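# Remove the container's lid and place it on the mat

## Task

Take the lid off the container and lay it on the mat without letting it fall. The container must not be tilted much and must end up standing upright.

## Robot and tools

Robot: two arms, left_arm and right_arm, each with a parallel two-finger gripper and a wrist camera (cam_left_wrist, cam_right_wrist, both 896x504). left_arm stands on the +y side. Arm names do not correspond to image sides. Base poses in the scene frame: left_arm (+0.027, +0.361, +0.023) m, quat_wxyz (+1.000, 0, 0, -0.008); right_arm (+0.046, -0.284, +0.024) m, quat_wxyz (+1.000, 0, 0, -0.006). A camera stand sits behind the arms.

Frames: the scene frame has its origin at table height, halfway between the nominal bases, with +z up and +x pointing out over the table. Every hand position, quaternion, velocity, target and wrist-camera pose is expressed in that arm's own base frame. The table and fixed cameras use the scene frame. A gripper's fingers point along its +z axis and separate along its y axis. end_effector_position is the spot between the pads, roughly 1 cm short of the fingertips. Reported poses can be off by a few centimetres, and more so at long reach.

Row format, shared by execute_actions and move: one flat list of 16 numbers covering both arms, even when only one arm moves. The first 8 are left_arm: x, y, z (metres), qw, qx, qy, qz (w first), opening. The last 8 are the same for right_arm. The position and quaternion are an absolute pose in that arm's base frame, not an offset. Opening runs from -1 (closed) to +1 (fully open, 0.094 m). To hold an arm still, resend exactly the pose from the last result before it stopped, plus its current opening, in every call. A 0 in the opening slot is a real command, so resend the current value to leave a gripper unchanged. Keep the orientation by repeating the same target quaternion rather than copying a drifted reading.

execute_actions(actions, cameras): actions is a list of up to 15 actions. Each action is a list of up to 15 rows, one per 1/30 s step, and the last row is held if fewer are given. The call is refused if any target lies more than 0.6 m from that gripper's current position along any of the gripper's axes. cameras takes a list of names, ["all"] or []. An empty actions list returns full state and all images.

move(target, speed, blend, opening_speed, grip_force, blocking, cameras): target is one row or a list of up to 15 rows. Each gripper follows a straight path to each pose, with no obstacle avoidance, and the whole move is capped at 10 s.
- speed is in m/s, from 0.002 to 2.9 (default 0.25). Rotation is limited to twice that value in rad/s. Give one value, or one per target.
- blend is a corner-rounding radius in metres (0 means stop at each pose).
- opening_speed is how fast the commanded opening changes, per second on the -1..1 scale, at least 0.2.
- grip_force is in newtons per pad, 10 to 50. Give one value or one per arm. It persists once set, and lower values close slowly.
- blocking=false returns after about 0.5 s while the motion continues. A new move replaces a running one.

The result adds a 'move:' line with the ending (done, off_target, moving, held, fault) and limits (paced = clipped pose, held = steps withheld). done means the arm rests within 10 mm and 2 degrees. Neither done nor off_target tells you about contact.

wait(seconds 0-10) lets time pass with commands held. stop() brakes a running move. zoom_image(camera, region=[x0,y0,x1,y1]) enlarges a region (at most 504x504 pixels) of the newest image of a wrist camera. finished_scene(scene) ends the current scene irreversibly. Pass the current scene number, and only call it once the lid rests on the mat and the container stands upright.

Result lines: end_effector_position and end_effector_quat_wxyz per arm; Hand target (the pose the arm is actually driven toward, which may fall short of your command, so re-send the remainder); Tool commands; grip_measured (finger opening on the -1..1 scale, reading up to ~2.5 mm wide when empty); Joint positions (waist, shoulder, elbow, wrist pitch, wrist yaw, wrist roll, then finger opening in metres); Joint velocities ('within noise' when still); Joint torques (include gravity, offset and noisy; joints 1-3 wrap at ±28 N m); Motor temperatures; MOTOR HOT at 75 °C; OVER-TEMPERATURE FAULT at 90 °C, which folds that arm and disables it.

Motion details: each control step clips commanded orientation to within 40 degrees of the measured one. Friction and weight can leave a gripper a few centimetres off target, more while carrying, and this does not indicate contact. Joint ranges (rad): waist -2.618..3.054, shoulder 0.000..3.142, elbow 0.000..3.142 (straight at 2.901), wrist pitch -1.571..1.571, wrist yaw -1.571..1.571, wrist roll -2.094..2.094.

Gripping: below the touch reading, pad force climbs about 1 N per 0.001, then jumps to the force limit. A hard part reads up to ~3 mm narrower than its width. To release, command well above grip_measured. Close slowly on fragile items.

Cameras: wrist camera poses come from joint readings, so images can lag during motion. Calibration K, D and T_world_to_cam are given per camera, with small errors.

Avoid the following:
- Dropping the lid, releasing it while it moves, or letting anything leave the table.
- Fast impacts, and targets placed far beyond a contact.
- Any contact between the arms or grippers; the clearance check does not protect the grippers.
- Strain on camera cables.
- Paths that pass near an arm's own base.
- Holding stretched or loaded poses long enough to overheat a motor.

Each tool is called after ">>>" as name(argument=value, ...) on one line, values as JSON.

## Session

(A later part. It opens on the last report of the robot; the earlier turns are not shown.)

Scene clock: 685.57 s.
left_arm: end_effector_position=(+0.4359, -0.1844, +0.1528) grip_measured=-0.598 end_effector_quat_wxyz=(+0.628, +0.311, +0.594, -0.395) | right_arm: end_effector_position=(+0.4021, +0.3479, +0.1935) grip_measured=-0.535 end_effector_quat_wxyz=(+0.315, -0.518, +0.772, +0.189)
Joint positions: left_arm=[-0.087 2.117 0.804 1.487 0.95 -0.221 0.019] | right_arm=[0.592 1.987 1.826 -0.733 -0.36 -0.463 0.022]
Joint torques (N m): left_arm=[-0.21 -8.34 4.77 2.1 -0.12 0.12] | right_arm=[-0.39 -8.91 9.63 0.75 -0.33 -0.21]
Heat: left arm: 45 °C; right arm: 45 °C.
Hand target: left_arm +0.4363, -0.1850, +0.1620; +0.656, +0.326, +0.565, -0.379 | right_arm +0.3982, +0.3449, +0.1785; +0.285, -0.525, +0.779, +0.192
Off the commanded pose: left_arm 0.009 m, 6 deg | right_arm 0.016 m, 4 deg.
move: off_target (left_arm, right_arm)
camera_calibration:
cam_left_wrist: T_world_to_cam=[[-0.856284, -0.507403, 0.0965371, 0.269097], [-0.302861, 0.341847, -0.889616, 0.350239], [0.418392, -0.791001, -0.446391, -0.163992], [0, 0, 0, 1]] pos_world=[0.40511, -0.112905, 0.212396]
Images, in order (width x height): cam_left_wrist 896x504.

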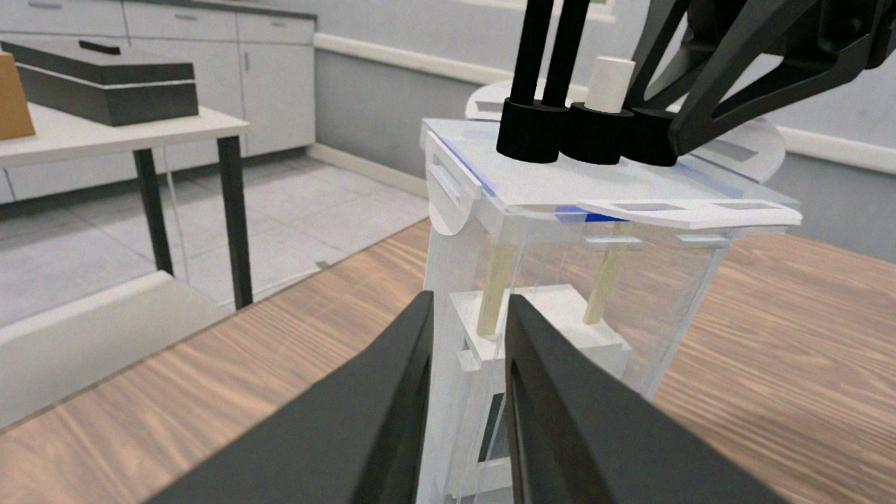

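>>> move(target=[[0.457,-0.204,0.161,0.6585,0.3247,0.5624,-0.3802,-0.6, 0.3985,0.345,0.178,0.2835,-0.5255,0.779,0.1912,-1]], speed=0.06, cameras=["cam_left_wrist"])

>>> zoom_image(camera="cam_left_wrist", region=[420, 140, 660, 360])

Scene clock: 687.77 s.
left_arm: end_effector_position=(+0.4527, -0.2015, +0.1601) grip_measured=-0.598 end_effector_quat_wxyz=(+0.644, +0.319, +0.577, -0.388) | right_arm: end_effector_position=(+0.4025, +0.3468, +0.1933) grip_measured=-0.535 end_effector_quat_wxyz=(+0.314, -0.518, +0.773, +0.190)
Joint positions: left_arm=[-0.131 2.163 0.894 1.484 0.905 -0.208 0.019] | right_arm=[0.589 1.987 1.826 -0.735 -0.362 -0.463 0.022]
Joint torques (N m): left_arm=[-0.42 -8.53 5.93 1.59 -0.19 0.11] | right_arm=[-0.21 -8.85 9.72 0.77 -0.3 -0.19]
Heat: left arm: 45 °C; right arm: 45 °C.
Hand target: left_arm +0.4566, -0.2040, +0.1610; +0.658, +0.325, +0.563, -0.380 | right_arm +0.3983, +0.3448, +0.1784; +0.285, -0.525, +0.779, +0.192
Off the commanded pose: left_arm 0.005 m, 3 deg | right_arm 0.016 m, 4 deg.
move: off_target (left_arm, right_arm)
camera_calibration:
cam_left_wrist: T_world_to_cam=[[-0.859061, -0.508763, 0.0563461, 0.281478], [-0.257995, 0.335279, -0.906105, 0.348676], [0.442101, -0.792936, -0.419284, -0.196868], [0, 0, 0, 1]] pos_world=[0.418799, -0.129802, 0.217534]
Images, in order (width x height): cam_left_wrist 896x504.

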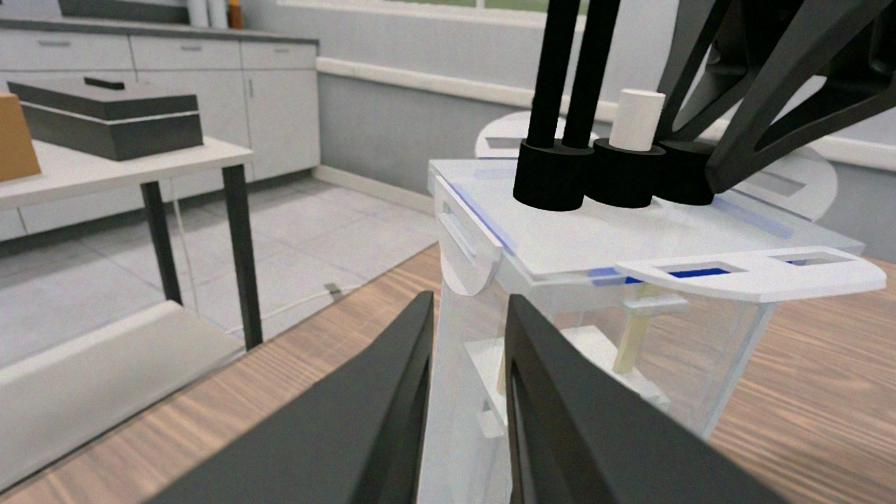

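Scaled by 2.100 from the camera's 896x504 image, which has a finer 1280x720 frame.

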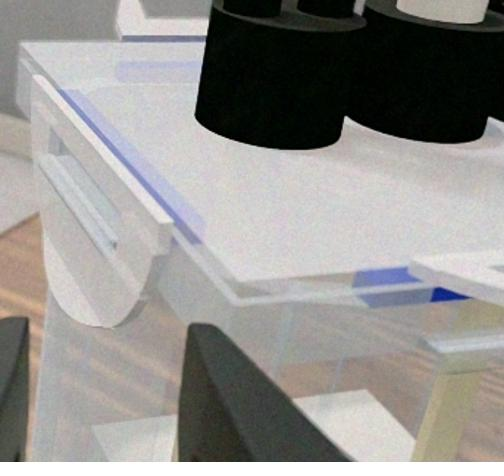

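>>> move(target=[[0.4575,-0.205,0.150,0.6585,0.3247,0.5624,-0.3802,-0.6, 0.3985,0.345,0.178,0.2835,-0.5255,0.779,0.1912,-1],[0.467,-0.220,0.153,0.6585,0.3247,0.5624,-0.3802,-0.6, 0.3985,0.345,0.178,0.2835,-0.5255,0.779,0.1912,-1]], speed=0.06, cameras=["cam_left_wrist"])

>>> zoom_image(camera="cam_left_wrist", region=[420, 140, 660, 360])

Scene clock: 690.83 s.
left_arm: end_effector_position=(+0.4630, -0.2163, +0.1546) grip_measured=-0.598 end_effector_quat_wxyz=(+0.649, +0.319, +0.573, -0.386) | right_arm: end_effector_position=(+0.4021, +0.3466, +0.1930) grip_measured=-0.535 end_effector_quat_wxyz=(+0.313, -0.518, +0.773, +0.190)
Joint positions: left_arm=[-0.167 2.215 0.951 1.481 0.866 -0.194 0.019] | right_arm=[0.589 1.987 1.826 -0.737 -0.363 -0.465 0.022]
Joint torques (N m): left_arm=[-0.55 -9.02 6.06 1.48 -0.15 0.1] | right_arm=[-0.16 -8.81 9.7 0.78 -0.29 -0.19]
Heat: left arm: 45 °C; right arm: 44 °C.
Hand target: left_arm +0.4667, -0.2199, +0.1530; +0.658, +0.325, +0.563, -0.380 | right_arm +0.3983, +0.3448, +0.1784; +0.285, -0.525, +0.779, +0.192
Off the commanded pose: left_arm 0.006 m, 2 deg | right_arm 0.015 m, 4 deg.
move: off_target (right_arm)
camera_calibration:
cam_left_wrist: T_world_to_cam=[[-0.857885, -0.511749, 0.0463291, 0.283461], [-0.247522, 0.332555, -0.910022, 0.346468], [0.450296, -0.792162, -0.411963, -0.220208], [0, 0, 0, 1]] pos_world=[0.428094, -0.144599, 0.211443]
Images, in order (width x height): cam_left_wrist 896x504.

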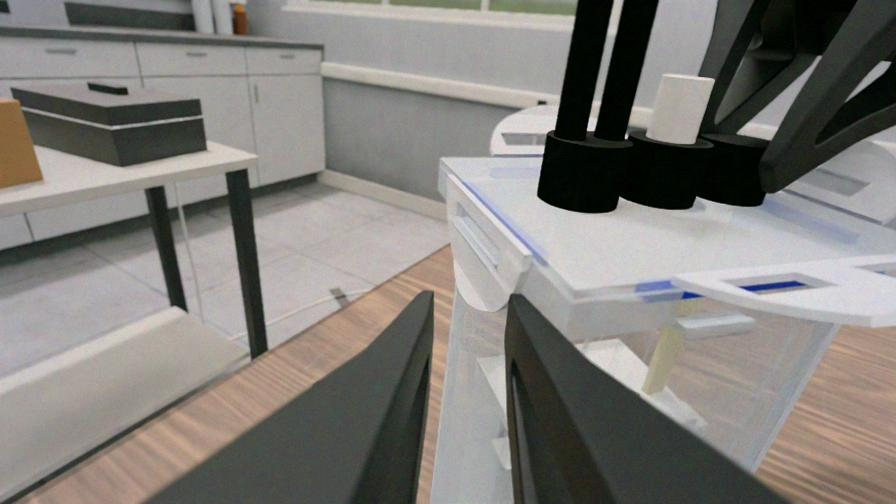

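Scaled by 2.100 from the camera's 896x504 image, which has a finer 1280x720 frame.

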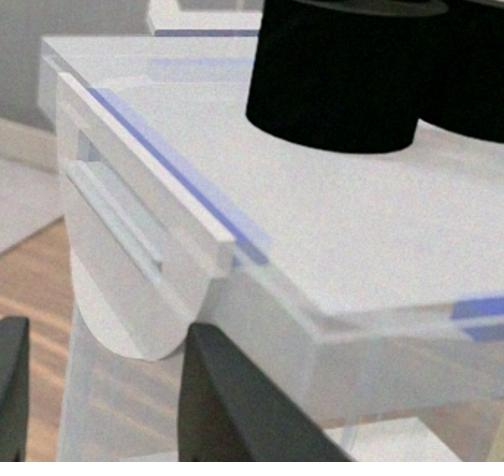

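>>> move(target=[[0.450,-0.206,0.150,0.6585,0.3247,0.5624,-0.3802,-0.6,0.3985,0.345,0.178,0.2835,-0.5255,0.779,0.1912,-1],[0.446,-0.204,0.138,0.6585,0.3247,0.5624,-0.3802,-0.6,0.3985,0.345,0.178,0.2835,-0.5255,0.779,0.1912,-1]], speed=0.06, cameras=["cam_left_wrist"])

Scene clock: 697.43 s.
left_arm: end_effector_position=(+0.4500, -0.2075, +0.1329) grip_measured=-0.598 end_effector_quat_wxyz=(+0.629, +0.316, +0.594, -0.389) | right_arm: end_effector_position=(+0.4021, +0.3466, +0.1930) grip_measured=-0.535 end_effector_quat_wxyz=(+0.313, -0.518, +0.773, +0.190)
Joint positions: left_arm=[-0.147 2.215 0.879 1.487 0.891 -0.183 0.019] | right_arm=[0.589 1.987 1.826 -0.737 -0.363 -0.465 0.022]
Joint torques (N m): left_arm=[0.59 -9.59 3.03 2.16 -0.03 0.12] | right_arm=[-0.16 -8.88 9.66 0.77 -0.29 -0.17]
Heat: left arm: 45 °C; right arm: 44 °C.
Hand target: left_arm +0.4458, -0.2041, +0.1380; +0.652, +0.329, +0.570, -0.377 | right_arm +0.3983, +0.3448, +0.1784; +0.285, -0.525, +0.779, +0.192
Off the commanded pose: left_arm 0.007 m, 5 deg | right_arm 0.015 m, 4 deg.
joint sent to its limit (left arm) — joint 4 (wrist pitch), upper limit. The joint targets still meet the commanded pose.
move: off_target (left_arm, right_arm)
camera_calibration:
cam_left_wrist: T_world_to_cam=[[-0.855799, -0.510592, 0.0830907, 0.27221], [-0.296069, 0.351723, -0.888051, 0.343549], [0.424207, -0.784593, -0.452175, -0.197631], [0, 0, 0, 1]] pos_world=[0.418508, -0.136906, 0.193107]
Images, in order (width x height): cam_left_wrist 896x504.

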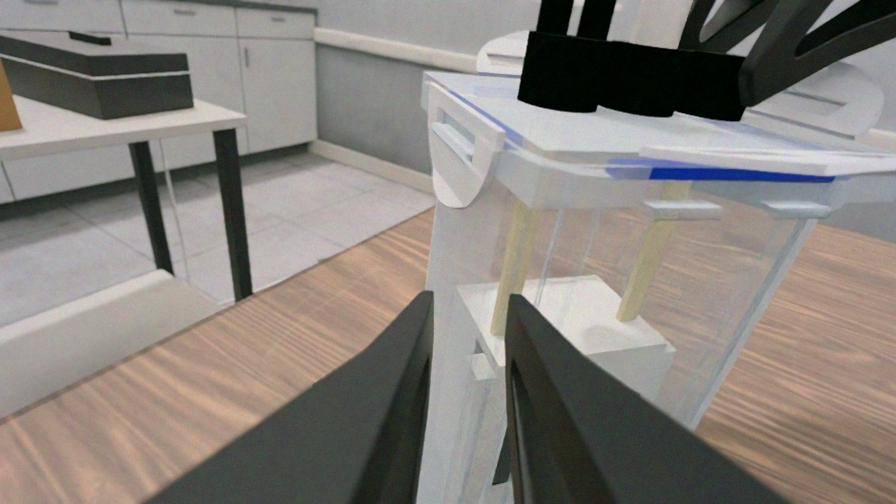

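>>> move(target=[0.446,-0.204,0.165,0.6585,0.3247,0.5624,-0.3802,-0.6,0.3985,0.345,0.178,0.2835,-0.5255,0.779,0.1912,-1], speed=0.06, cameras=["cam_left_wrist"])

>>> zoom_image(camera="cam_left_wrist", region=[380, 140, 680, 320])

Scene clock: 699.20 s.
left_arm: end_effector_position=(+0.4500, -0.2076, +0.1327) grip_measured=-0.598 end_effector_quat_wxyz=(+0.626, +0.313, +0.596, -0.393) | right_arm: end_effector_position=(+0.4021, +0.3466, +0.1930) grip_measured=-0.535 end_effector_quat_wxyz=(+0.313, -0.518, +0.773, +0.190)
Joint positions: left_arm=[-0.147 2.215 0.879 1.486 0.891 -0.194 0.019] | right_arm=[0.589 1.987 1.826 -0.737 -0.363 -0.465 0.022]
Joint torques (N m): left_arm=[0.43 -16.31 3.19 1.76 -0.07 0] | right_arm=[-0.16 -8.84 9.65 0.78 -0.3 -0.19]
Heat: left arm: 46 °C; right arm: 44 °C.
Hand target: left_arm +0.4461, -0.2046, +0.1640; +0.658, +0.325, +0.563, -0.380 | right_arm +0.3983, +0.3448, +0.1784; +0.285, -0.525, +0.779, +0.192
Off the commanded pose: left_arm 0.033 m, 6 deg | right_arm 0.015 m, 4 deg.
move: off_target (left_arm, right_arm)
camera_calibration:
cam_left_wrist: T_world_to_cam=[[-0.855545, -0.509027, 0.0945223, 0.270894], [-0.304784, 0.347606, -0.886723, 0.346211], [0.418509, -0.78744, -0.452536, -0.195765], [0, 0, 0, 1]] pos_world=[0.41921, -0.136606, 0.192797]
Images, in order (width x height): cam_left_wrist 896x504.

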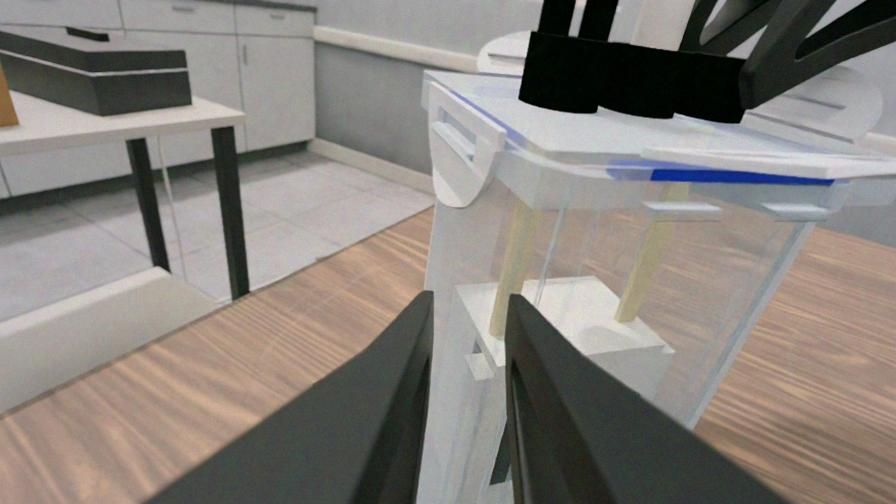

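Scaled by 1.680 from the camera's 896x504 image, which has a finer 1280x720 frame.

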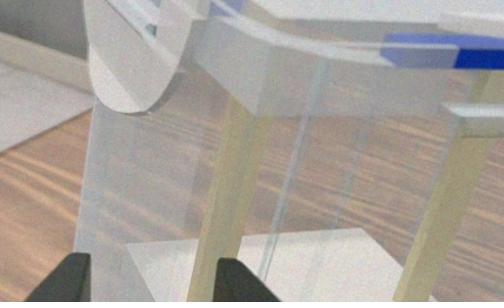

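>>> move(target=[0.446,-0.204,0.178,0.6585,0.3247,0.5624,-0.3802,-0.6,0.3985,0.345,0.178,0.2835,-0.5255,0.779,0.1912,-1], speed=0.06)

Scene clock: 700.20 s.
left_arm: end_effector_position=(+0.4489, -0.2075, +0.1538) grip_measured=-0.598 end_effector_quat_wxyz=(+0.638, +0.319, +0.582, -0.389) | right_arm: end_effector_position=(+0.4021, +0.3466, +0.1933) grip_measured=-0.535 end_effector_quat_wxyz=(+0.313, -0.518, +0.773, +0.190)
Joint positions: left_arm=[-0.147 2.165 0.879 1.476 0.892 -0.195 0.019] | right_arm=[0.589 1.987 1.827 -0.738 -0.363 -0.465 0.022]
Joint torques (N m): left_arm=[0.46 -15.9 3.54 1.38 -0.09 -0.01] | right_arm=[-0.18 -8.87 9.54 0.79 -0.28 -0.19]
Heat: left arm: 46 °C; right arm: 44 °C.
Hand target: left_arm +0.4461, -0.2043, +0.1776; +0.659, +0.325, +0.562, -0.380 | right_arm +0.3983, +0.3448, +0.1783; +0.285, -0.525, +0.779, +0.192
Off the commanded pose: left_arm 0.025 m, 3 deg | right_arm 0.016 m, 4 deg.
move: off_target (left_arm, right_arm)

>>> move(target=[0.446,-0.204,0.149,0.6585,0.3247,0.5624,-0.3802,-0.6,0.3985,0.345,0.178,0.2835,-0.5255,0.779,0.1912,-1], speed=0.06)

>>> move(target=[0.446,-0.204,0.145,0.6585,0.3247,0.5624,-0.3802,-0.6,0.3985,0.345,0.178,0.2835,-0.5255,0.779,0.1912,-1], speed=0.06, cameras=["cam_left_wrist"])

Scene clock: 701.77 s.
left_arm: end_effector_position=(+0.4487, -0.2076, +0.1482) grip_measured=-0.598 end_effector_quat_wxyz=(+0.637, +0.318, +0.584, -0.390) | right_arm: end_effector_position=(+0.4020, +0.3465, +0.1932) grip_measured=-0.535 end_effector_quat_wxyz=(+0.313, -0.519, +0.773, +0.190)
Joint positions: left_arm=[-0.147 2.18 0.877 1.487 0.892 -0.195 0.019] | right_arm=[0.589 1.987 1.827 -0.739 -0.363 -0.466 0.022]
Joint torques (N m): left_arm=[0.54 -8.59 3.28 2.12 -0.07 0.07] | right_arm=[-0.14 -8.83 9.54 0.8 -0.29 -0.18]
Heat: left arm: 46 °C; right arm: 44 °C.
Hand target: left_arm +0.4456, -0.2040, +0.1491; +0.657, +0.326, +0.565, -0.379 | right_arm +0.3983, +0.3448, +0.1784; +0.285, -0.525, +0.779, +0.192
Off the commanded pose: left_arm 0.005 m, 4 deg | right_arm 0.016 m, 4 deg.
move: off_target (left_arm, right_arm)

Scene clock: 702.50 s.
left_arm: end_effector_position=(+0.4489, -0.2076, +0.1439) grip_measured=-0.598 end_effector_quat_wxyz=(+0.634, +0.317, +0.587, -0.391) | right_arm: end_effector_position=(+0.4020, +0.3465, +0.1932) grip_measured=-0.535 end_effector_quat_wxyz=(+0.313, -0.519, +0.773, +0.190)
Joint positions: left_arm=[-0.147 2.19 0.877 1.487 0.892 -0.194 0.019] | right_arm=[0.589 1.987 1.827 -0.739 -0.363 -0.466 0.022]
Joint torques (N m): left_arm=[0.58 -8.62 3.21 2.15 -0.06 0.11] | right_arm=[-0.13 -8.81 9.55 0.8 -0.3 -0.19]
Heat: left arm: 46 °C; right arm: 44 °C.
Hand target: left_arm +0.4456, -0.2040, +0.1451; +0.655, +0.327, +0.566, -0.378 | right_arm +0.3983, +0.3448, +0.1784; +0.285, -0.525, +0.779, +0.192
Off the commanded pose: left_arm 0.005 m, 4 deg | right_arm 0.016 m, 4 deg.
joint sent to its limit (left arm) — joint 4 (wrist pitch), upper limit. The joint targets still meet the commanded pose.
move: off_target (left_arm, right_arm)
camera_calibration:
cam_left_wrist: T_world_to_cam=[[-0.85843, -0.507333, 0.0755756, 0.273303], [-0.282619, 0.344864, -0.895095, 0.346522], [0.428048, -0.789735, -0.439423, -0.196849], [0, 0, 0, 1]] pos_world=[0.416806, -0.136306, 0.203015]
Images, in order (width x height): cam_left_wrist 896x504.

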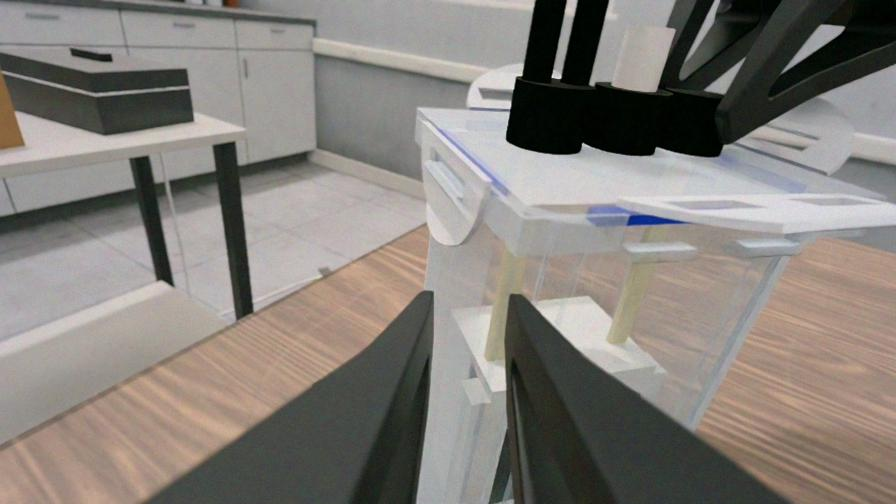

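>>> move(target=[0.463,-0.221,0.147,0.6585,0.3247,0.5624,-0.3802,-0.6,0.3985,0.345,0.178,0.2835,-0.5255,0.779,0.1912,-1], speed=0.06, cameras=["cam_left_wrist"])

>>> zoom_image(camera="cam_left_wrist", region=[380, 160, 640, 330])

Scene clock: 703.83 s.
left_arm: end_effector_position=(+0.4600, -0.2178, +0.1460) grip_measured=-0.598 end_effector_quat_wxyz=(+0.643, +0.318, +0.579, -0.387) | right_arm: end_effector_position=(+0.4019, +0.3465, +0.1931) grip_measured=-0.535 end_effector_quat_wxyz=(+0.313, -0.519, +0.773, +0.190)
Joint positions: left_arm=[-0.172 2.225 0.935 1.485 0.862 -0.189 0.019] | right_arm=[0.589 1.987 1.827 -0.739 -0.363 -0.466 0.022]
Joint torques (N m): left_arm=[-0.5 -8.83 5.79 1.69 -0.14 0.1] | right_arm=[-0.17 -8.85 9.58 0.79 -0.3 -0.18]
Heat: left arm: 46 °C; right arm: 44 °C.
Hand target: left_arm +0.4626, -0.2210, +0.1469; +0.658, +0.325, +0.563, -0.380 | right_arm +0.3983, +0.3448, +0.1783; +0.285, -0.525, +0.779, +0.192
Off the commanded pose: left_arm 0.004 m, 3 deg | right_arm 0.016 m, 4 deg.
move: off_target (left_arm, right_arm)
camera_calibration:
cam_left_wrist: T_world_to_cam=[[-0.857098, -0.511885, 0.0579416, 0.278509], [-0.262534, 0.337253, -0.904066, 0.345483], [0.443237, -0.790085, -0.423446, -0.21814], [0, 0, 0, 1]] pos_world=[0.426098, -0.1463, 0.203832]
Images, in order (width x height): cam_left_wrist 896x504.

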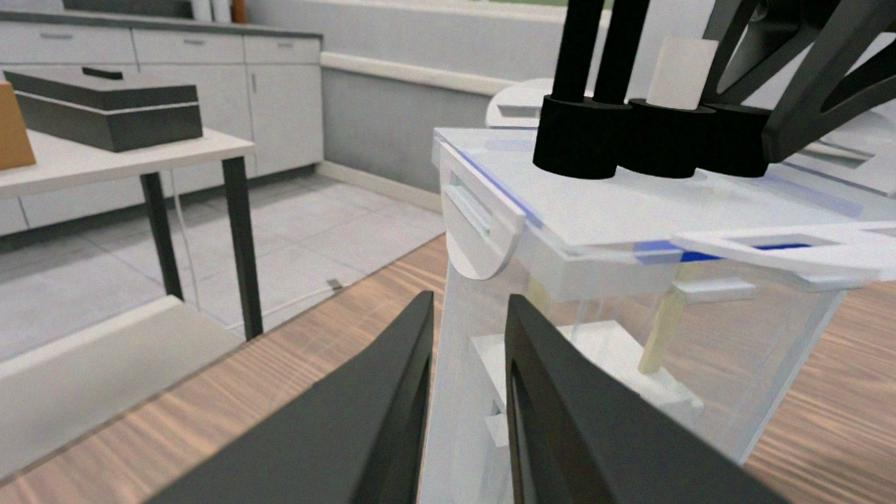

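Scaled by 1.938 from the camera's 896x504 image, which has a finer 1280x720 frame.

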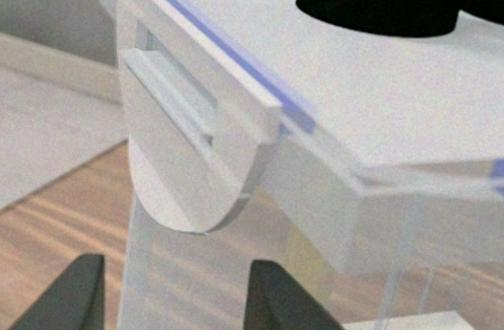

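>>> move(target=[0.473,-0.237,0.147,0.6585,0.3247,0.5624,-0.3802,-0.6,0.3985,0.345,0.178,0.2835,-0.5255,0.779,0.1912,-1], speed=0.06, cameras=["cam_left_wrist"])

>>> zoom_image(camera="cam_left_wrist", region=[380, 190, 640, 360])

Scene clock: 705.80 s.
left_arm: end_effector_position=(+0.4690, -0.2273, +0.1481) grip_measured=-0.598 end_effector_quat_wxyz=(+0.652, +0.320, +0.572, -0.382) | right_arm: end_effector_position=(+0.4034, +0.3433, +0.1921) grip_measured=-0.535 end_effector_quat_wxyz=(+0.311, -0.516, +0.776, +0.187)
Joint positions: left_arm=[-0.194 2.252 0.984 1.48 0.833 -0.178 0.019] | right_arm=[0.583 1.987 1.827 -0.745 -0.359 -0.466 0.022]
Joint torques (N m): left_arm=[-1.48 -9.35 6.78 1.37 -0.21 0.07] | right_arm=[0.29 -8.83 9.58 0.84 -0.34 -0.19]
Heat: left arm: 46 °C; right arm: 44 °C.
Hand target: left_arm +0.4724, -0.2367, +0.1470; +0.658, +0.325, +0.563, -0.380 | right_arm +0.3983, +0.3448, +0.1783; +0.285, -0.525, +0.779, +0.191
Off the commanded pose: left_arm 0.011 m, 1 deg | right_arm 0.015 m, 3 deg.
move: off_target (left_arm, right_arm)
camera_calibration:
cam_left_wrist: T_world_to_cam=[[-0.854489, -0.518043, 0.0384721, 0.281378], [-0.242769, 0.332766, -0.911224, 0.343715], [0.459251, -0.787971, -0.41011, -0.237804], [0, 0, 0, 1]] pos_world=[0.433089, -0.155993, 0.20485]
Images, in order (width x height): cam_left_wrist 896x504.

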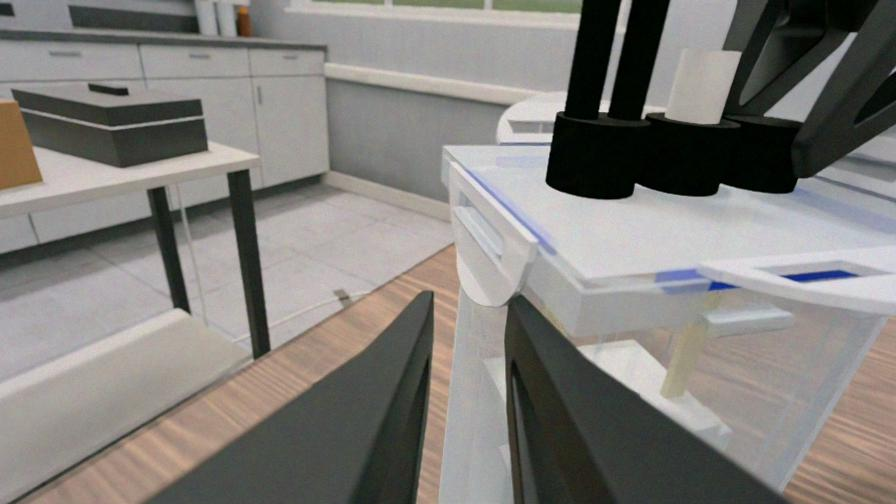

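Scaled by 1.938 from the camera's 896x504 image, which has a finer 1280x720 frame.

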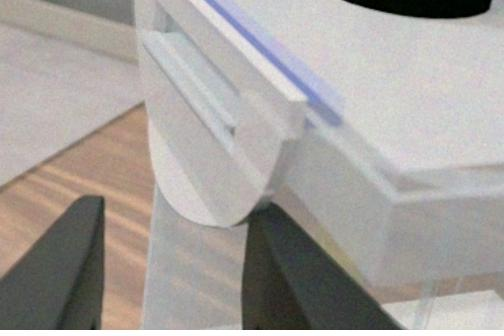

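>>> move(target=[0.484,-0.249,0.149,0.6585,0.3247,0.5624,-0.3802,-0.6,0.3985,0.345,0.178,0.2835,-0.5255,0.779,0.1912,-1], speed=0.06, cameras=["cam_left_wrist"])

>>> zoom_image(camera="cam_left_wrist", region=[380, 190, 640, 360])

Scene clock: 707.00 s.
left_arm: end_effector_position=(+0.4786, -0.2373, +0.1483) grip_measured=-0.598 end_effector_quat_wxyz=(+0.652, +0.321, +0.571, -0.381) | right_arm: end_effector_position=(+0.4092, +0.3362, +0.1918) grip_measured=-0.535 end_effector_quat_wxyz=(+0.311, -0.506, +0.785, +0.177)
Joint positions: left_arm=[-0.213 2.275 1.04 1.443 0.817 -0.169 0.019] | right_arm=[0.573 1.987 1.831 -0.751 -0.337 -0.456 0.022]
Joint torques (N m): left_arm=[-1.77 -10.02 7.46 1.29 -0.27 0.05] | right_arm=[1.13 -8.92 9.07 0.91 -0.56 -0.29]
Heat: left arm: 46 °C; right arm: 44 °C.
Hand target: left_arm +0.4831, -0.2486, +0.1490; +0.658, +0.325, +0.563, -0.380 | right_arm +0.3983, +0.3446, +0.1784; +0.285, -0.525, +0.779, +0.191
Off the commanded pose: left_arm 0.013 m, 1 deg | right_arm 0.020 m, 4 deg.
move: off_target (left_arm, right_arm)
camera_calibration:
cam_left_wrist: T_world_to_cam=[[-0.855692, -0.516307, 0.0348866, 0.286085], [-0.239284, 0.334995, -0.91133, 0.348398], [0.45884, -0.788166, -0.410196, -0.24981], [0, 0, 0, 1]] pos_world=[0.442789, -0.165896, 0.205054]
Images, in order (width x height): cam_left_wrist 896x504.

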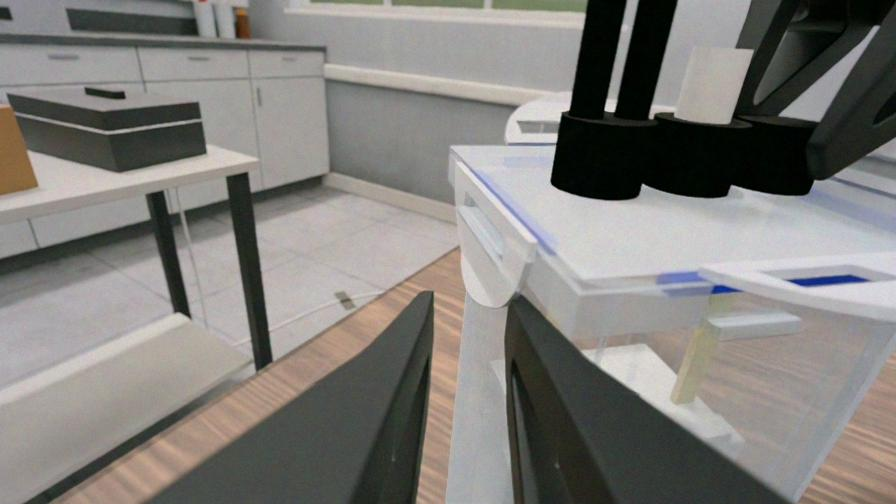

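Scaled by 1.938 from the camera's 896x504 image, which has a finer 1280x720 frame.

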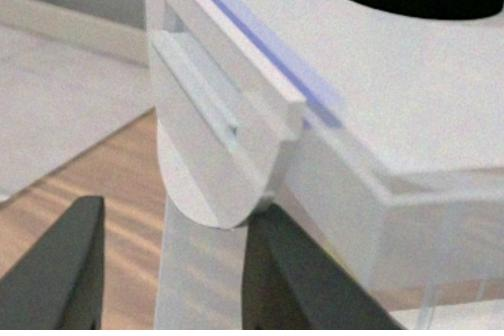

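>>> move(target=[[0.469,-0.232,0.147,0.6585,0.3247,0.5624,-0.3802,-0.6,0.3985,0.345,0.178,0.2835,-0.5255,0.779,0.1912,-1],[0.466,-0.234,0.147,0.6585,0.3247,0.5624,-0.3802,-0.6,0.3985,0.345,0.178,0.2835,-0.5255,0.779,0.1912,-1],[0.476,-0.251,0.147,0.6585,0.3247,0.5624,-0.3802,-0.6,0.3985,0.345,0.178,0.2835,-0.5255,0.779,0.1912,-1]], speed=0.06, cameras=["cam_left_wrist"])

>>> zoom_image(camera="cam_left_wrist", region=[380, 190, 640, 360])

Scene clock: 709.43 s.
left_arm: end_effector_position=(+0.4776, -0.2377, +0.1444) grip_measured=-0.598 end_effector_quat_wxyz=(+0.656, +0.309, +0.578, -0.375) | right_arm: end_effector_position=(+0.4082, +0.3372, +0.1922) grip_measured=-0.535 end_effector_quat_wxyz=(+0.312, -0.511, +0.781, +0.179)
Joint positions: left_arm=[-0.224 2.275 1.017 1.457 0.777 -0.168 0.019] | right_arm=[0.573 1.987 1.831 -0.751 -0.345 -0.466 0.022]
Joint torques (N m): left_arm=[-1.68 -10.67 6.52 1.38 0.03 0.07] | right_arm=[1.11 -8.84 9.16 0.91 -0.47 -0.18]
Heat: left arm: 46 °C; right arm: 44 °C.
Hand target: left_arm +0.4755, -0.2507, +0.1469; +0.658, +0.325, +0.563, -0.380 | right_arm +0.3983, +0.3446, +0.1783; +0.284, -0.525, +0.779, +0.191
Off the commanded pose: left_arm 0.014 m, 3 deg | right_arm 0.019 m, 4 deg.
move: off_target (left_arm, right_arm)
camera_calibration:
cam_left_wrist: T_world_to_cam=[[-0.84015, -0.540374, 0.0463049, 0.270306], [-0.25795, 0.323023, -0.910559, 0.350691], [0.477085, -0.776951, -0.410777, -0.257233], [0, 0, 0, 1]] pos_world=[0.44028, -0.167072, 0.201143]
Images, in order (width x height): cam_left_wrist 896x504.

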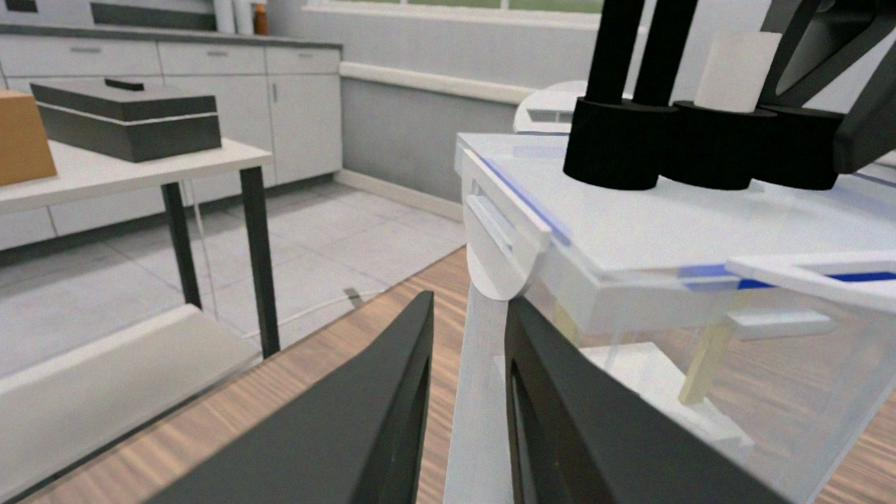

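Scaled by 1.938 from the camera's 896x504 image, which has a finer 1280x720 frame.

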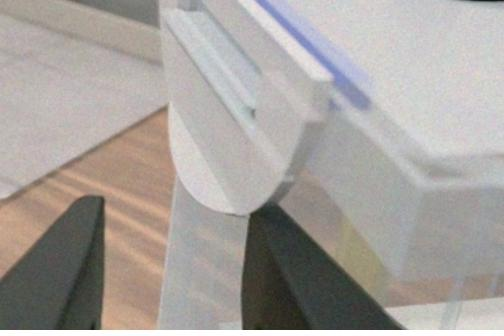

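>>> move(target=[[0.477,-0.248,0.180,0.6585,0.3247,0.5624,-0.3802,-0.6,0.3985,0.345,0.178,0.2835,-0.5255,0.779,0.1912,-1],[0.491,-0.260,0.185,0.6585,0.3247,0.5624,-0.3802,-0.6,0.3985,0.345,0.178,0.2835,-0.5255,0.779,0.1912,-1]], speed=0.06, cameras=["cam_left_wrist"])

>>> zoom_image(camera="cam_left_wrist", region=[380, 190, 640, 360])

Scene clock: 712.80 s.
left_arm: end_effector_position=(+0.4879, -0.2458, +0.1423) grip_measured=-0.598 end_effector_quat_wxyz=(+0.625, +0.306, +0.606, -0.385) | right_arm: end_effector_position=(+0.4115, +0.3334, +0.1915) grip_measured=-0.535 end_effector_quat_wxyz=(+0.311, -0.502, +0.788, +0.172)
Joint positions: left_arm=[-0.234 2.249 1.069 1.289 0.783 -0.162 0.019] | right_arm=[0.57 1.987 1.832 -0.753 -0.326 -0.451 0.022]
Joint torques (N m): left_arm=[-1.84 -16.31 8.49 1.55 -0.1 0.04] | right_arm=[1.43 -8.95 8.87 0.94 -0.67 -0.36]
Heat: left arm: 46 °C; right arm: 43 °C.
Hand target: left_arm +0.4880, -0.2587, +0.1849; +0.659, +0.324, +0.562, -0.381 | right_arm +0.3983, +0.3445, +0.1785; +0.285, -0.525, +0.779, +0.191
Off the commanded pose: left_arm 0.045 m, 7 deg | right_arm 0.022 m, 5 deg.
move: off_target (left_arm, right_arm)
camera_calibration:
cam_left_wrist: T_world_to_cam=[[-0.841912, -0.529963, 0.101606, 0.270192], [-0.325717, 0.348973, -0.878707, 0.389039], [0.430225, -0.772888, -0.466422, -0.237572], [0, 0, 0, 1]] pos_world=[0.456404, -0.176189, 0.203589]
Images, in order (width x height): cam_left_wrist 896x504.

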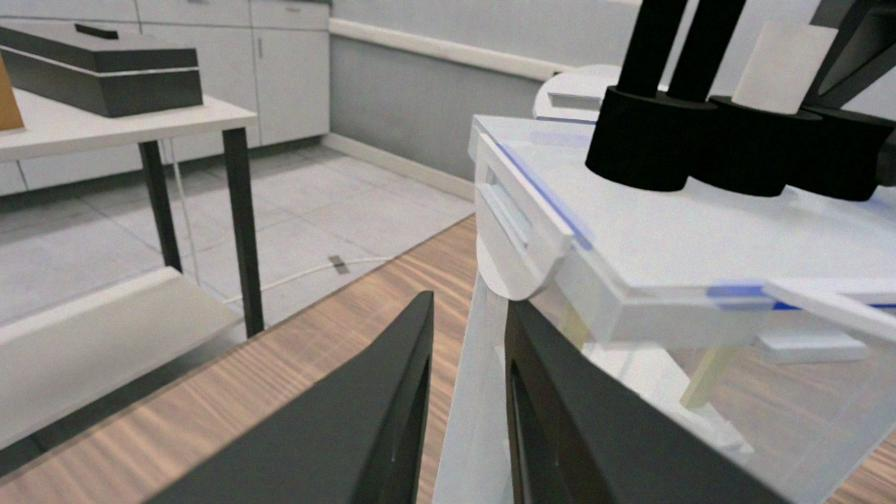

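Scaled by 1.938 from the camera's 896x504 image, which has a finer 1280x720 frame.

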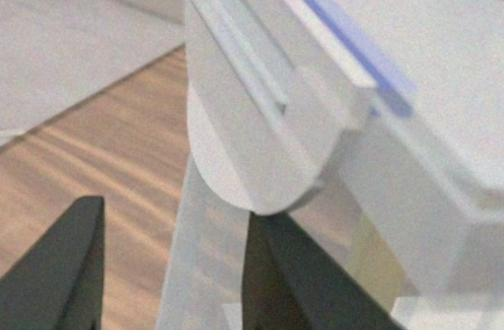

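>>> move(target=[[0.491,-0.260,0.197,0.6585,0.3247,0.5624,-0.3802,-0.6,0.3985,0.345,0.178,0.2835,-0.5255,0.779,0.1912,-1]], speed=0.06, cameras=["cam_left_wrist"])

>>> zoom_image(camera="cam_left_wrist", region=[380, 190, 640, 360])

Scene clock: 714.10 s.
left_arm: end_effector_position=(+0.4881, -0.2460, +0.1419) grip_measured=-0.598 end_effector_quat_wxyz=(+0.621, +0.305, +0.611, -0.386) | right_arm: end_effector_position=(+0.4116, +0.3333, +0.1915) grip_measured=-0.535 end_effector_quat_wxyz=(+0.311, -0.501, +0.789, +0.172)
Joint positions: left_arm=[-0.234 2.241 1.069 1.267 0.784 -0.16 0.019] | right_arm=[0.57 1.987 1.832 -0.753 -0.326 -0.45 0.022]
Joint torques (N m): left_arm=[-1.84 -18.91 8.61 1.41 -0.1 0.01] | right_arm=[1.4 -9.02 8.87 0.95 -0.67 -0.35]
Heat: left arm: 46 °C; right arm: 43 °C.
Hand target: left_arm +0.4873, -0.2585, +0.1964; +0.659, +0.324, +0.562, -0.381 | right_arm +0.3983, +0.3445, +0.1785; +0.285, -0.524, +0.779, +0.191
Off the commanded pose: left_arm 0.057 m, 7 deg | right_arm 0.022 m, 5 deg.
move: off_target (left_arm, right_arm)
camera_calibration:
cam_left_wrist: T_world_to_cam=[[-0.840943, -0.529951, 0.109398, 0.268691], [-0.336156, 0.353196, -0.87307, 0.394013], [0.424045, -0.770977, -0.475164, -0.233235], [0, 0, 0, 1]] pos_world=[0.457306, -0.17659, 0.203781]
Images, in order (width x height): cam_left_wrist 896x504.

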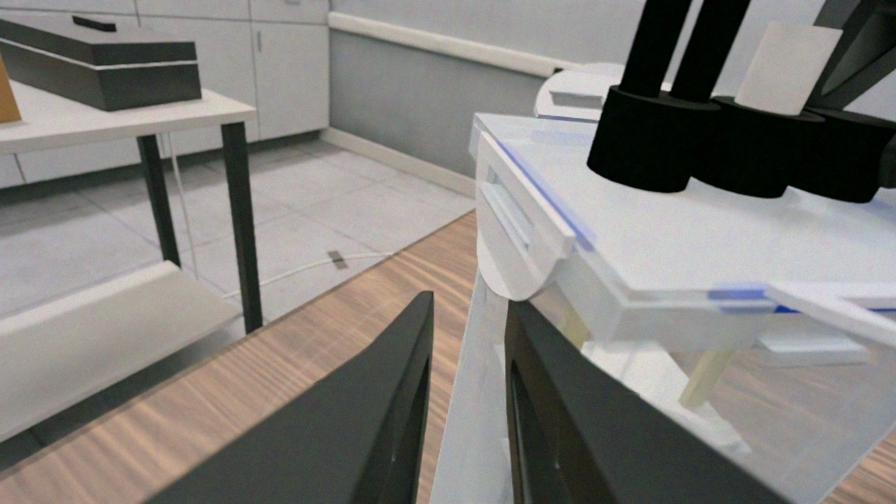

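Scaled by 1.938 from the camera's 896x504 image, which has a finer 1280x720 frame.

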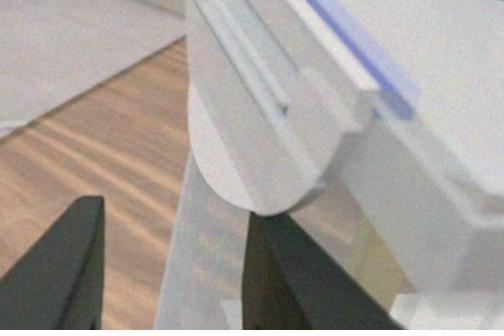

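>>> move(target=[[0.478,-0.234,0.150,0.6585,0.3247,0.5624,-0.3802,-0.6,0.3985,0.345,0.178,0.2835,-0.5255,0.779,0.1912,-1],[0.463,-0.242,0.146,0.6585,0.3247,0.5624,-0.3802,-0.6,0.3985,0.345,0.178,0.2835,-0.5255,0.779,0.1912,-1]], speed=0.06, cameras=["cam_left_wrist"])

>>> zoom_image(camera="cam_left_wrist", region=[380, 190, 640, 360])

Scene clock: 717.57 s.
left_arm: end_effector_position=(+0.4734, -0.2336, +0.1443) grip_measured=-0.598 end_effector_quat_wxyz=(+0.656, +0.312, +0.578, -0.373) | right_arm: end_effector_position=(+0.4075, +0.3382, +0.1928) grip_measured=-0.535 end_effector_quat_wxyz=(+0.313, -0.516, +0.777, +0.179)
Joint positions: left_arm=[-0.216 2.263 0.993 1.465 0.787 -0.161 0.019] | right_arm=[0.574 1.987 1.832 -0.751 -0.349 -0.477 0.022]
Joint torques (N m): left_arm=[-1.21 -11.67 3.23 1.71 0.07 -0.01] | right_arm=[1.07 -8.8 9.13 0.9 -0.43 -0.05]
Heat: left arm: 46 °C; right arm: 43 °C.
Hand target: left_arm +0.4632, -0.2420, +0.1460; +0.658, +0.325, +0.563, -0.380 | right_arm +0.3984, +0.3446, +0.1784; +0.284, -0.525, +0.779, +0.191
Off the commanded pose: left_arm 0.013 m, 2 deg | right_arm 0.019 m, 4 deg.
move: off_target (left_arm, right_arm)
camera_calibration:
cam_left_wrist: T_world_to_cam=[[-0.840505, -0.540299, 0.0403456, 0.269965], [-0.254773, 0.328416, -0.909524, 0.347836], [0.478165, -0.774739, -0.413689, -0.251698], [0, 0, 0, 1]] pos_world=[0.435879, -0.163374, 0.201348]
Images, in order (width x height): cam_left_wrist 896x504.

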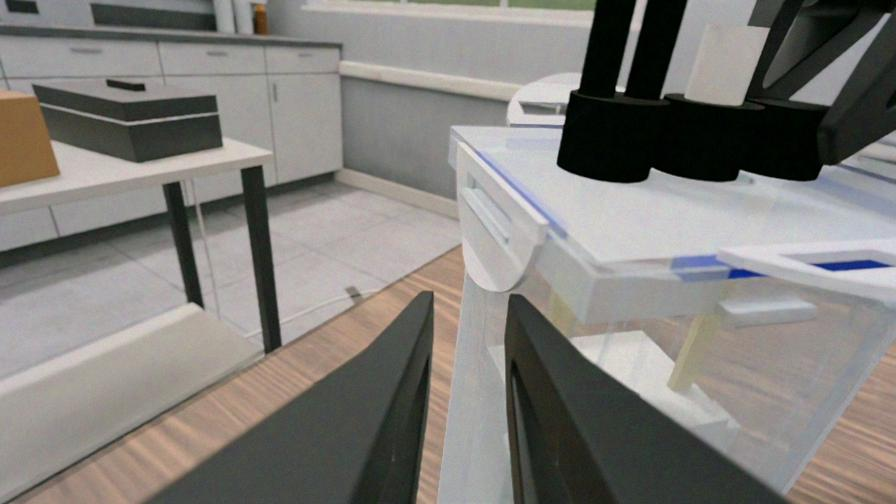

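Scaled by 1.938 from the camera's 896x504 image, which has a finer 1280x720 frame.

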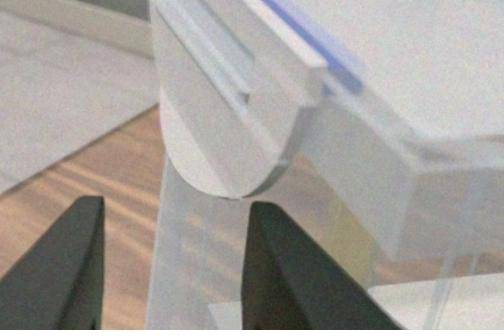

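>>> move(target=[[0.452,-0.246,0.146,0.6585,0.3247,0.5624,-0.3802,-0.6,0.3985,0.345,0.178,0.2835,-0.5255,0.779,0.1912,-1]], speed=0.06, cameras=["cam_left_wrist"])

>>> zoom_image(camera="cam_left_wrist", region=[380, 190, 640, 360])

Scene clock: 719.03 s.
left_arm: end_effector_position=(+0.4702, -0.2314, +0.1350) grip_measured=-0.598 end_effector_quat_wxyz=(+0.654, +0.297, +0.592, -0.367) | right_arm: end_effector_position=(+0.4075, +0.3382, +0.1928) grip_measured=-0.535 end_effector_quat_wxyz=(+0.313, -0.516, +0.777, +0.179)
Joint positions: left_arm=[-0.223 2.263 0.954 1.477 0.747 -0.161 0.019] | right_arm=[0.574 1.987 1.832 -0.751 -0.349 -0.477 0.022]
Joint torques (N m): left_arm=[-1.94 -13.08 2.74 1.83 0.32 0.04] | right_arm=[1.06 -8.83 9.11 0.9 -0.43 -0.06]
Heat: left arm: 46 °C; right arm: 43 °C.
Hand target: left_arm +0.4528, -0.2458, +0.1455; +0.658, +0.325, +0.563, -0.380 | right_arm +0.3984, +0.3446, +0.1784; +0.284, -0.525, +0.779, +0.191
Off the commanded pose: left_arm 0.026 m, 5 deg | right_arm 0.019 m, 4 deg.
move: off_target (left_arm, right_arm)
camera_calibration:
cam_left_wrist: T_world_to_cam=[[-0.821265, -0.566911, 0.0643158, 0.25045], [-0.290601, 0.318625, -0.902236, 0.351412], [0.490994, -0.759665, -0.42642, -0.253089], [0, 0, 0, 1]] pos_world=[0.432072, -0.162248, 0.193026]
Images, in order (width x height): cam_left_wrist 896x504.

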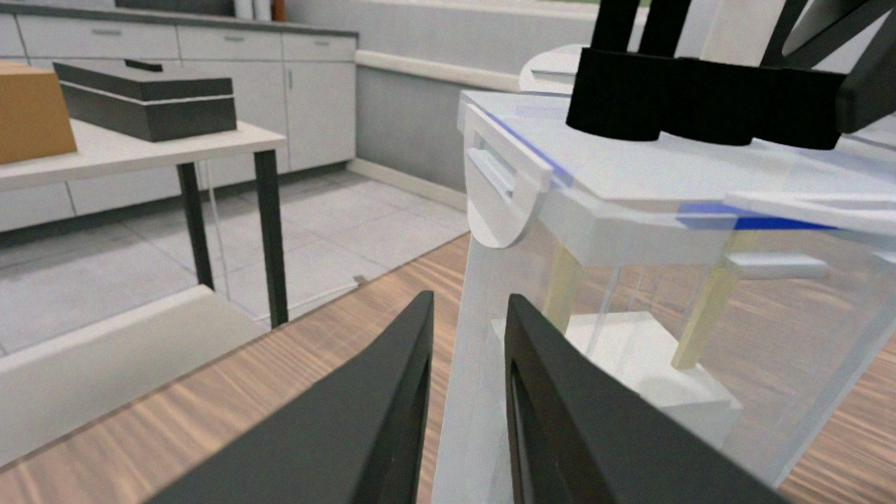

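Scaled by 1.938 from the camera's 896x504 image, which has a finer 1280x720 frame.

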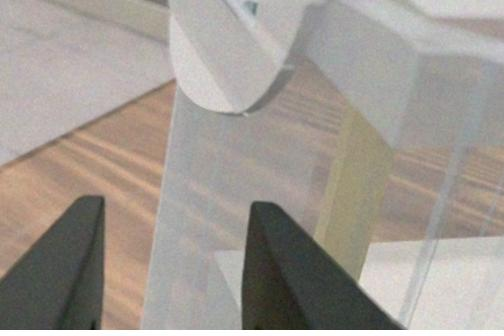

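>>> move(target=[[0.455,-0.205,0.150,0.6585,0.3247,0.5624,-0.3802,-0.6,0.3985,0.345,0.178,0.2835,-0.5255,0.779,0.1912,-1],[0.446,-0.218,0.150,0.6585,0.3247,0.5624,-0.3802,-0.6,0.3985,0.345,0.178,0.2835,-0.5255,0.779,0.1912,-1],[0.456,-0.236,0.150,0.6585,0.3247,0.5624,-0.3802,-0.6,0.3985,0.345,0.178,0.2835,-0.5255,0.779,0.1912,-1]], speed=0.06, cameras=["cam_left_wrist"])

>>> zoom_image(camera="cam_left_wrist", region=[380, 190, 640, 360])

Scene clock: 722.27 s.
left_arm: end_effector_position=(+0.4503, -0.2321, +0.1178) grip_measured=-0.598 end_effector_quat_wxyz=(+0.619, +0.311, +0.602, -0.396) | right_arm: end_effector_position=(+0.4087, +0.3373, +0.1927) grip_measured=-0.535 end_effector_quat_wxyz=(+0.314, -0.513, +0.779, +0.177)
Joint positions: left_arm=[-0.212 2.263 0.903 1.479 0.831 -0.181 0.019] | right_arm=[0.574 1.987 1.832 -0.75 -0.342 -0.473 0.022]
Joint torques (N m): left_arm=[-0.7 -14.11 6.13 1.77 -0.21 0.13] | right_arm=[1.07 -8.85 9.1 0.9 -0.5 -0.11]
Heat: left arm: 46 °C; right arm: 43 °C.
Hand target: left_arm +0.4544, -0.2355, +0.1499; +0.658, +0.324, +0.563, -0.380 | right_arm +0.3983, +0.3447, +0.1784; +0.285, -0.525, +0.779, +0.191
Off the commanded pose: left_arm 0.033 m, 7 deg | right_arm 0.019 m, 4 deg.
move: off_target (left_arm, right_arm)
camera_calibration:
cam_left_wrist: T_world_to_cam=[[-0.855569, -0.505975, 0.109505, 0.259062], [-0.320908, 0.35237, -0.879121, 0.349084], [0.406227, -0.787289, -0.463848, -0.215019], [0, 0, 0, 1]] pos_world=[0.421016, -0.16121, 0.178782]
Images, in order (width x height): cam_left_wrist 896x504.

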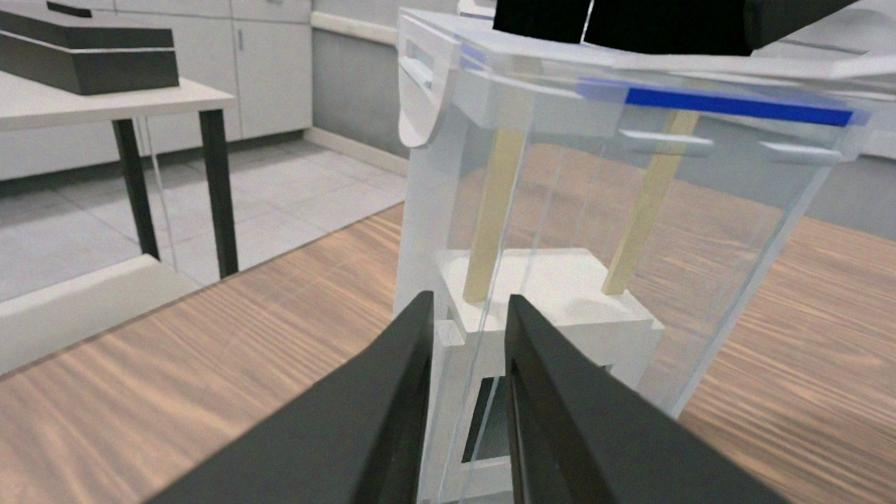

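Scaled by 1.938 from the camera's 896x504 image, which has a finer 1280x720 frame.

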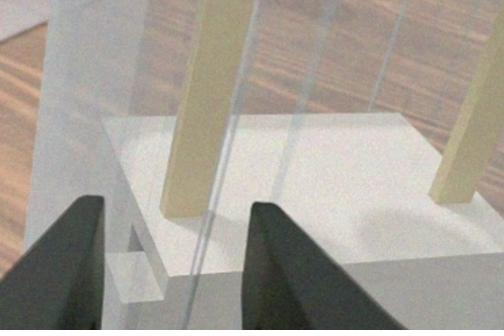

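>>> move(target=[[0.450,-0.212,0.150,0.6585,0.3247,0.5624,-0.3802,-0.6,0.3985,0.345,0.178,0.2835,-0.5255,0.779,0.1912,-1],[0.450,-0.212,0.170,0.6585,0.3247,0.5624,-0.3802,-0.6,0.3985,0.345,0.178,0.2835,-0.5255,0.779,0.1912,-1],[0.450,-0.214,0.149,0.6585,0.3247,0.5624,-0.3802,-0.6,0.3985,0.345,0.178,0.2835,-0.5255,0.779,0.1912,-1]], speed=0.06, cameras=["cam_left_wrist"])

>>> zoom_image(camera="cam_left_wrist", region=[380, 150, 640, 320])

Scene clock: 724.87 s.
left_arm: end_effector_position=(+0.4543, -0.2138, +0.1493) grip_measured=-0.598 end_effector_quat_wxyz=(+0.642, +0.317, +0.582, -0.386) | right_arm: end_effector_position=(+0.4085, +0.3375, +0.1927) grip_measured=-0.535 end_effector_quat_wxyz=(+0.313, -0.514, +0.779, +0.178)
Joint positions: left_arm=[-0.165 2.194 0.903 1.48 0.867 -0.187 0.019] | right_arm=[0.574 1.987 1.832 -0.75 -0.343 -0.472 0.022]
Joint torques (N m): left_arm=[-0.09 -9.03 3.34 2.01 -0.07 0.06] | right_arm=[1.03 -8.84 9.13 0.89 -0.49 -0.1]
Heat: left arm: 46 °C; right arm: 43 °C.
Hand target: left_arm +0.4498, -0.2139, +0.1491; +0.657, +0.325, +0.564, -0.379 | right_arm +0.3983, +0.3447, +0.1784; +0.285, -0.525, +0.779, +0.191
Off the commanded pose: left_arm 0.004 m, 3 deg | right_arm 0.019 m, 4 deg.
move: off_target (left_arm, right_arm)
camera_calibration:
cam_left_wrist: T_world_to_cam=[[-0.855278, -0.514647, 0.0603235, 0.27365], [-0.267784, 0.339327, -0.901748, 0.348103], [0.443612, -0.787398, -0.428033, -0.209946], [0, 0, 0, 1]] pos_world=[0.420398, -0.142598, 0.20753]
Images, in order (width x height): cam_left_wrist 896x504.

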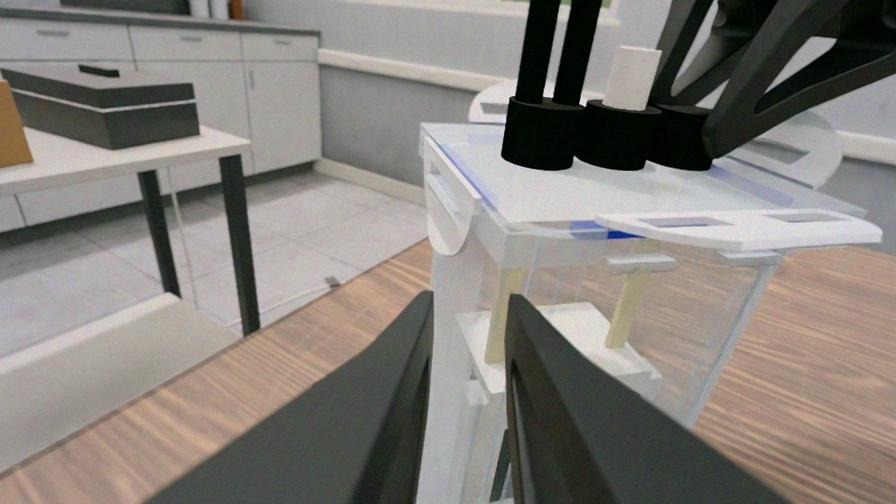

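Scaled by 1.938 from the camera's 896x504 image, which has a finer 1280x720 frame.

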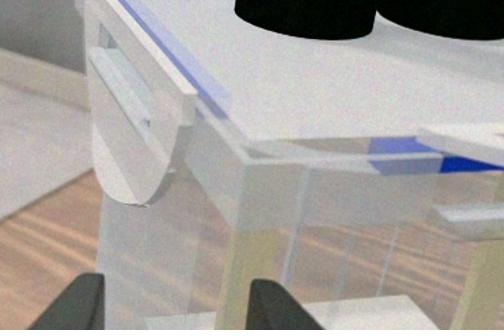

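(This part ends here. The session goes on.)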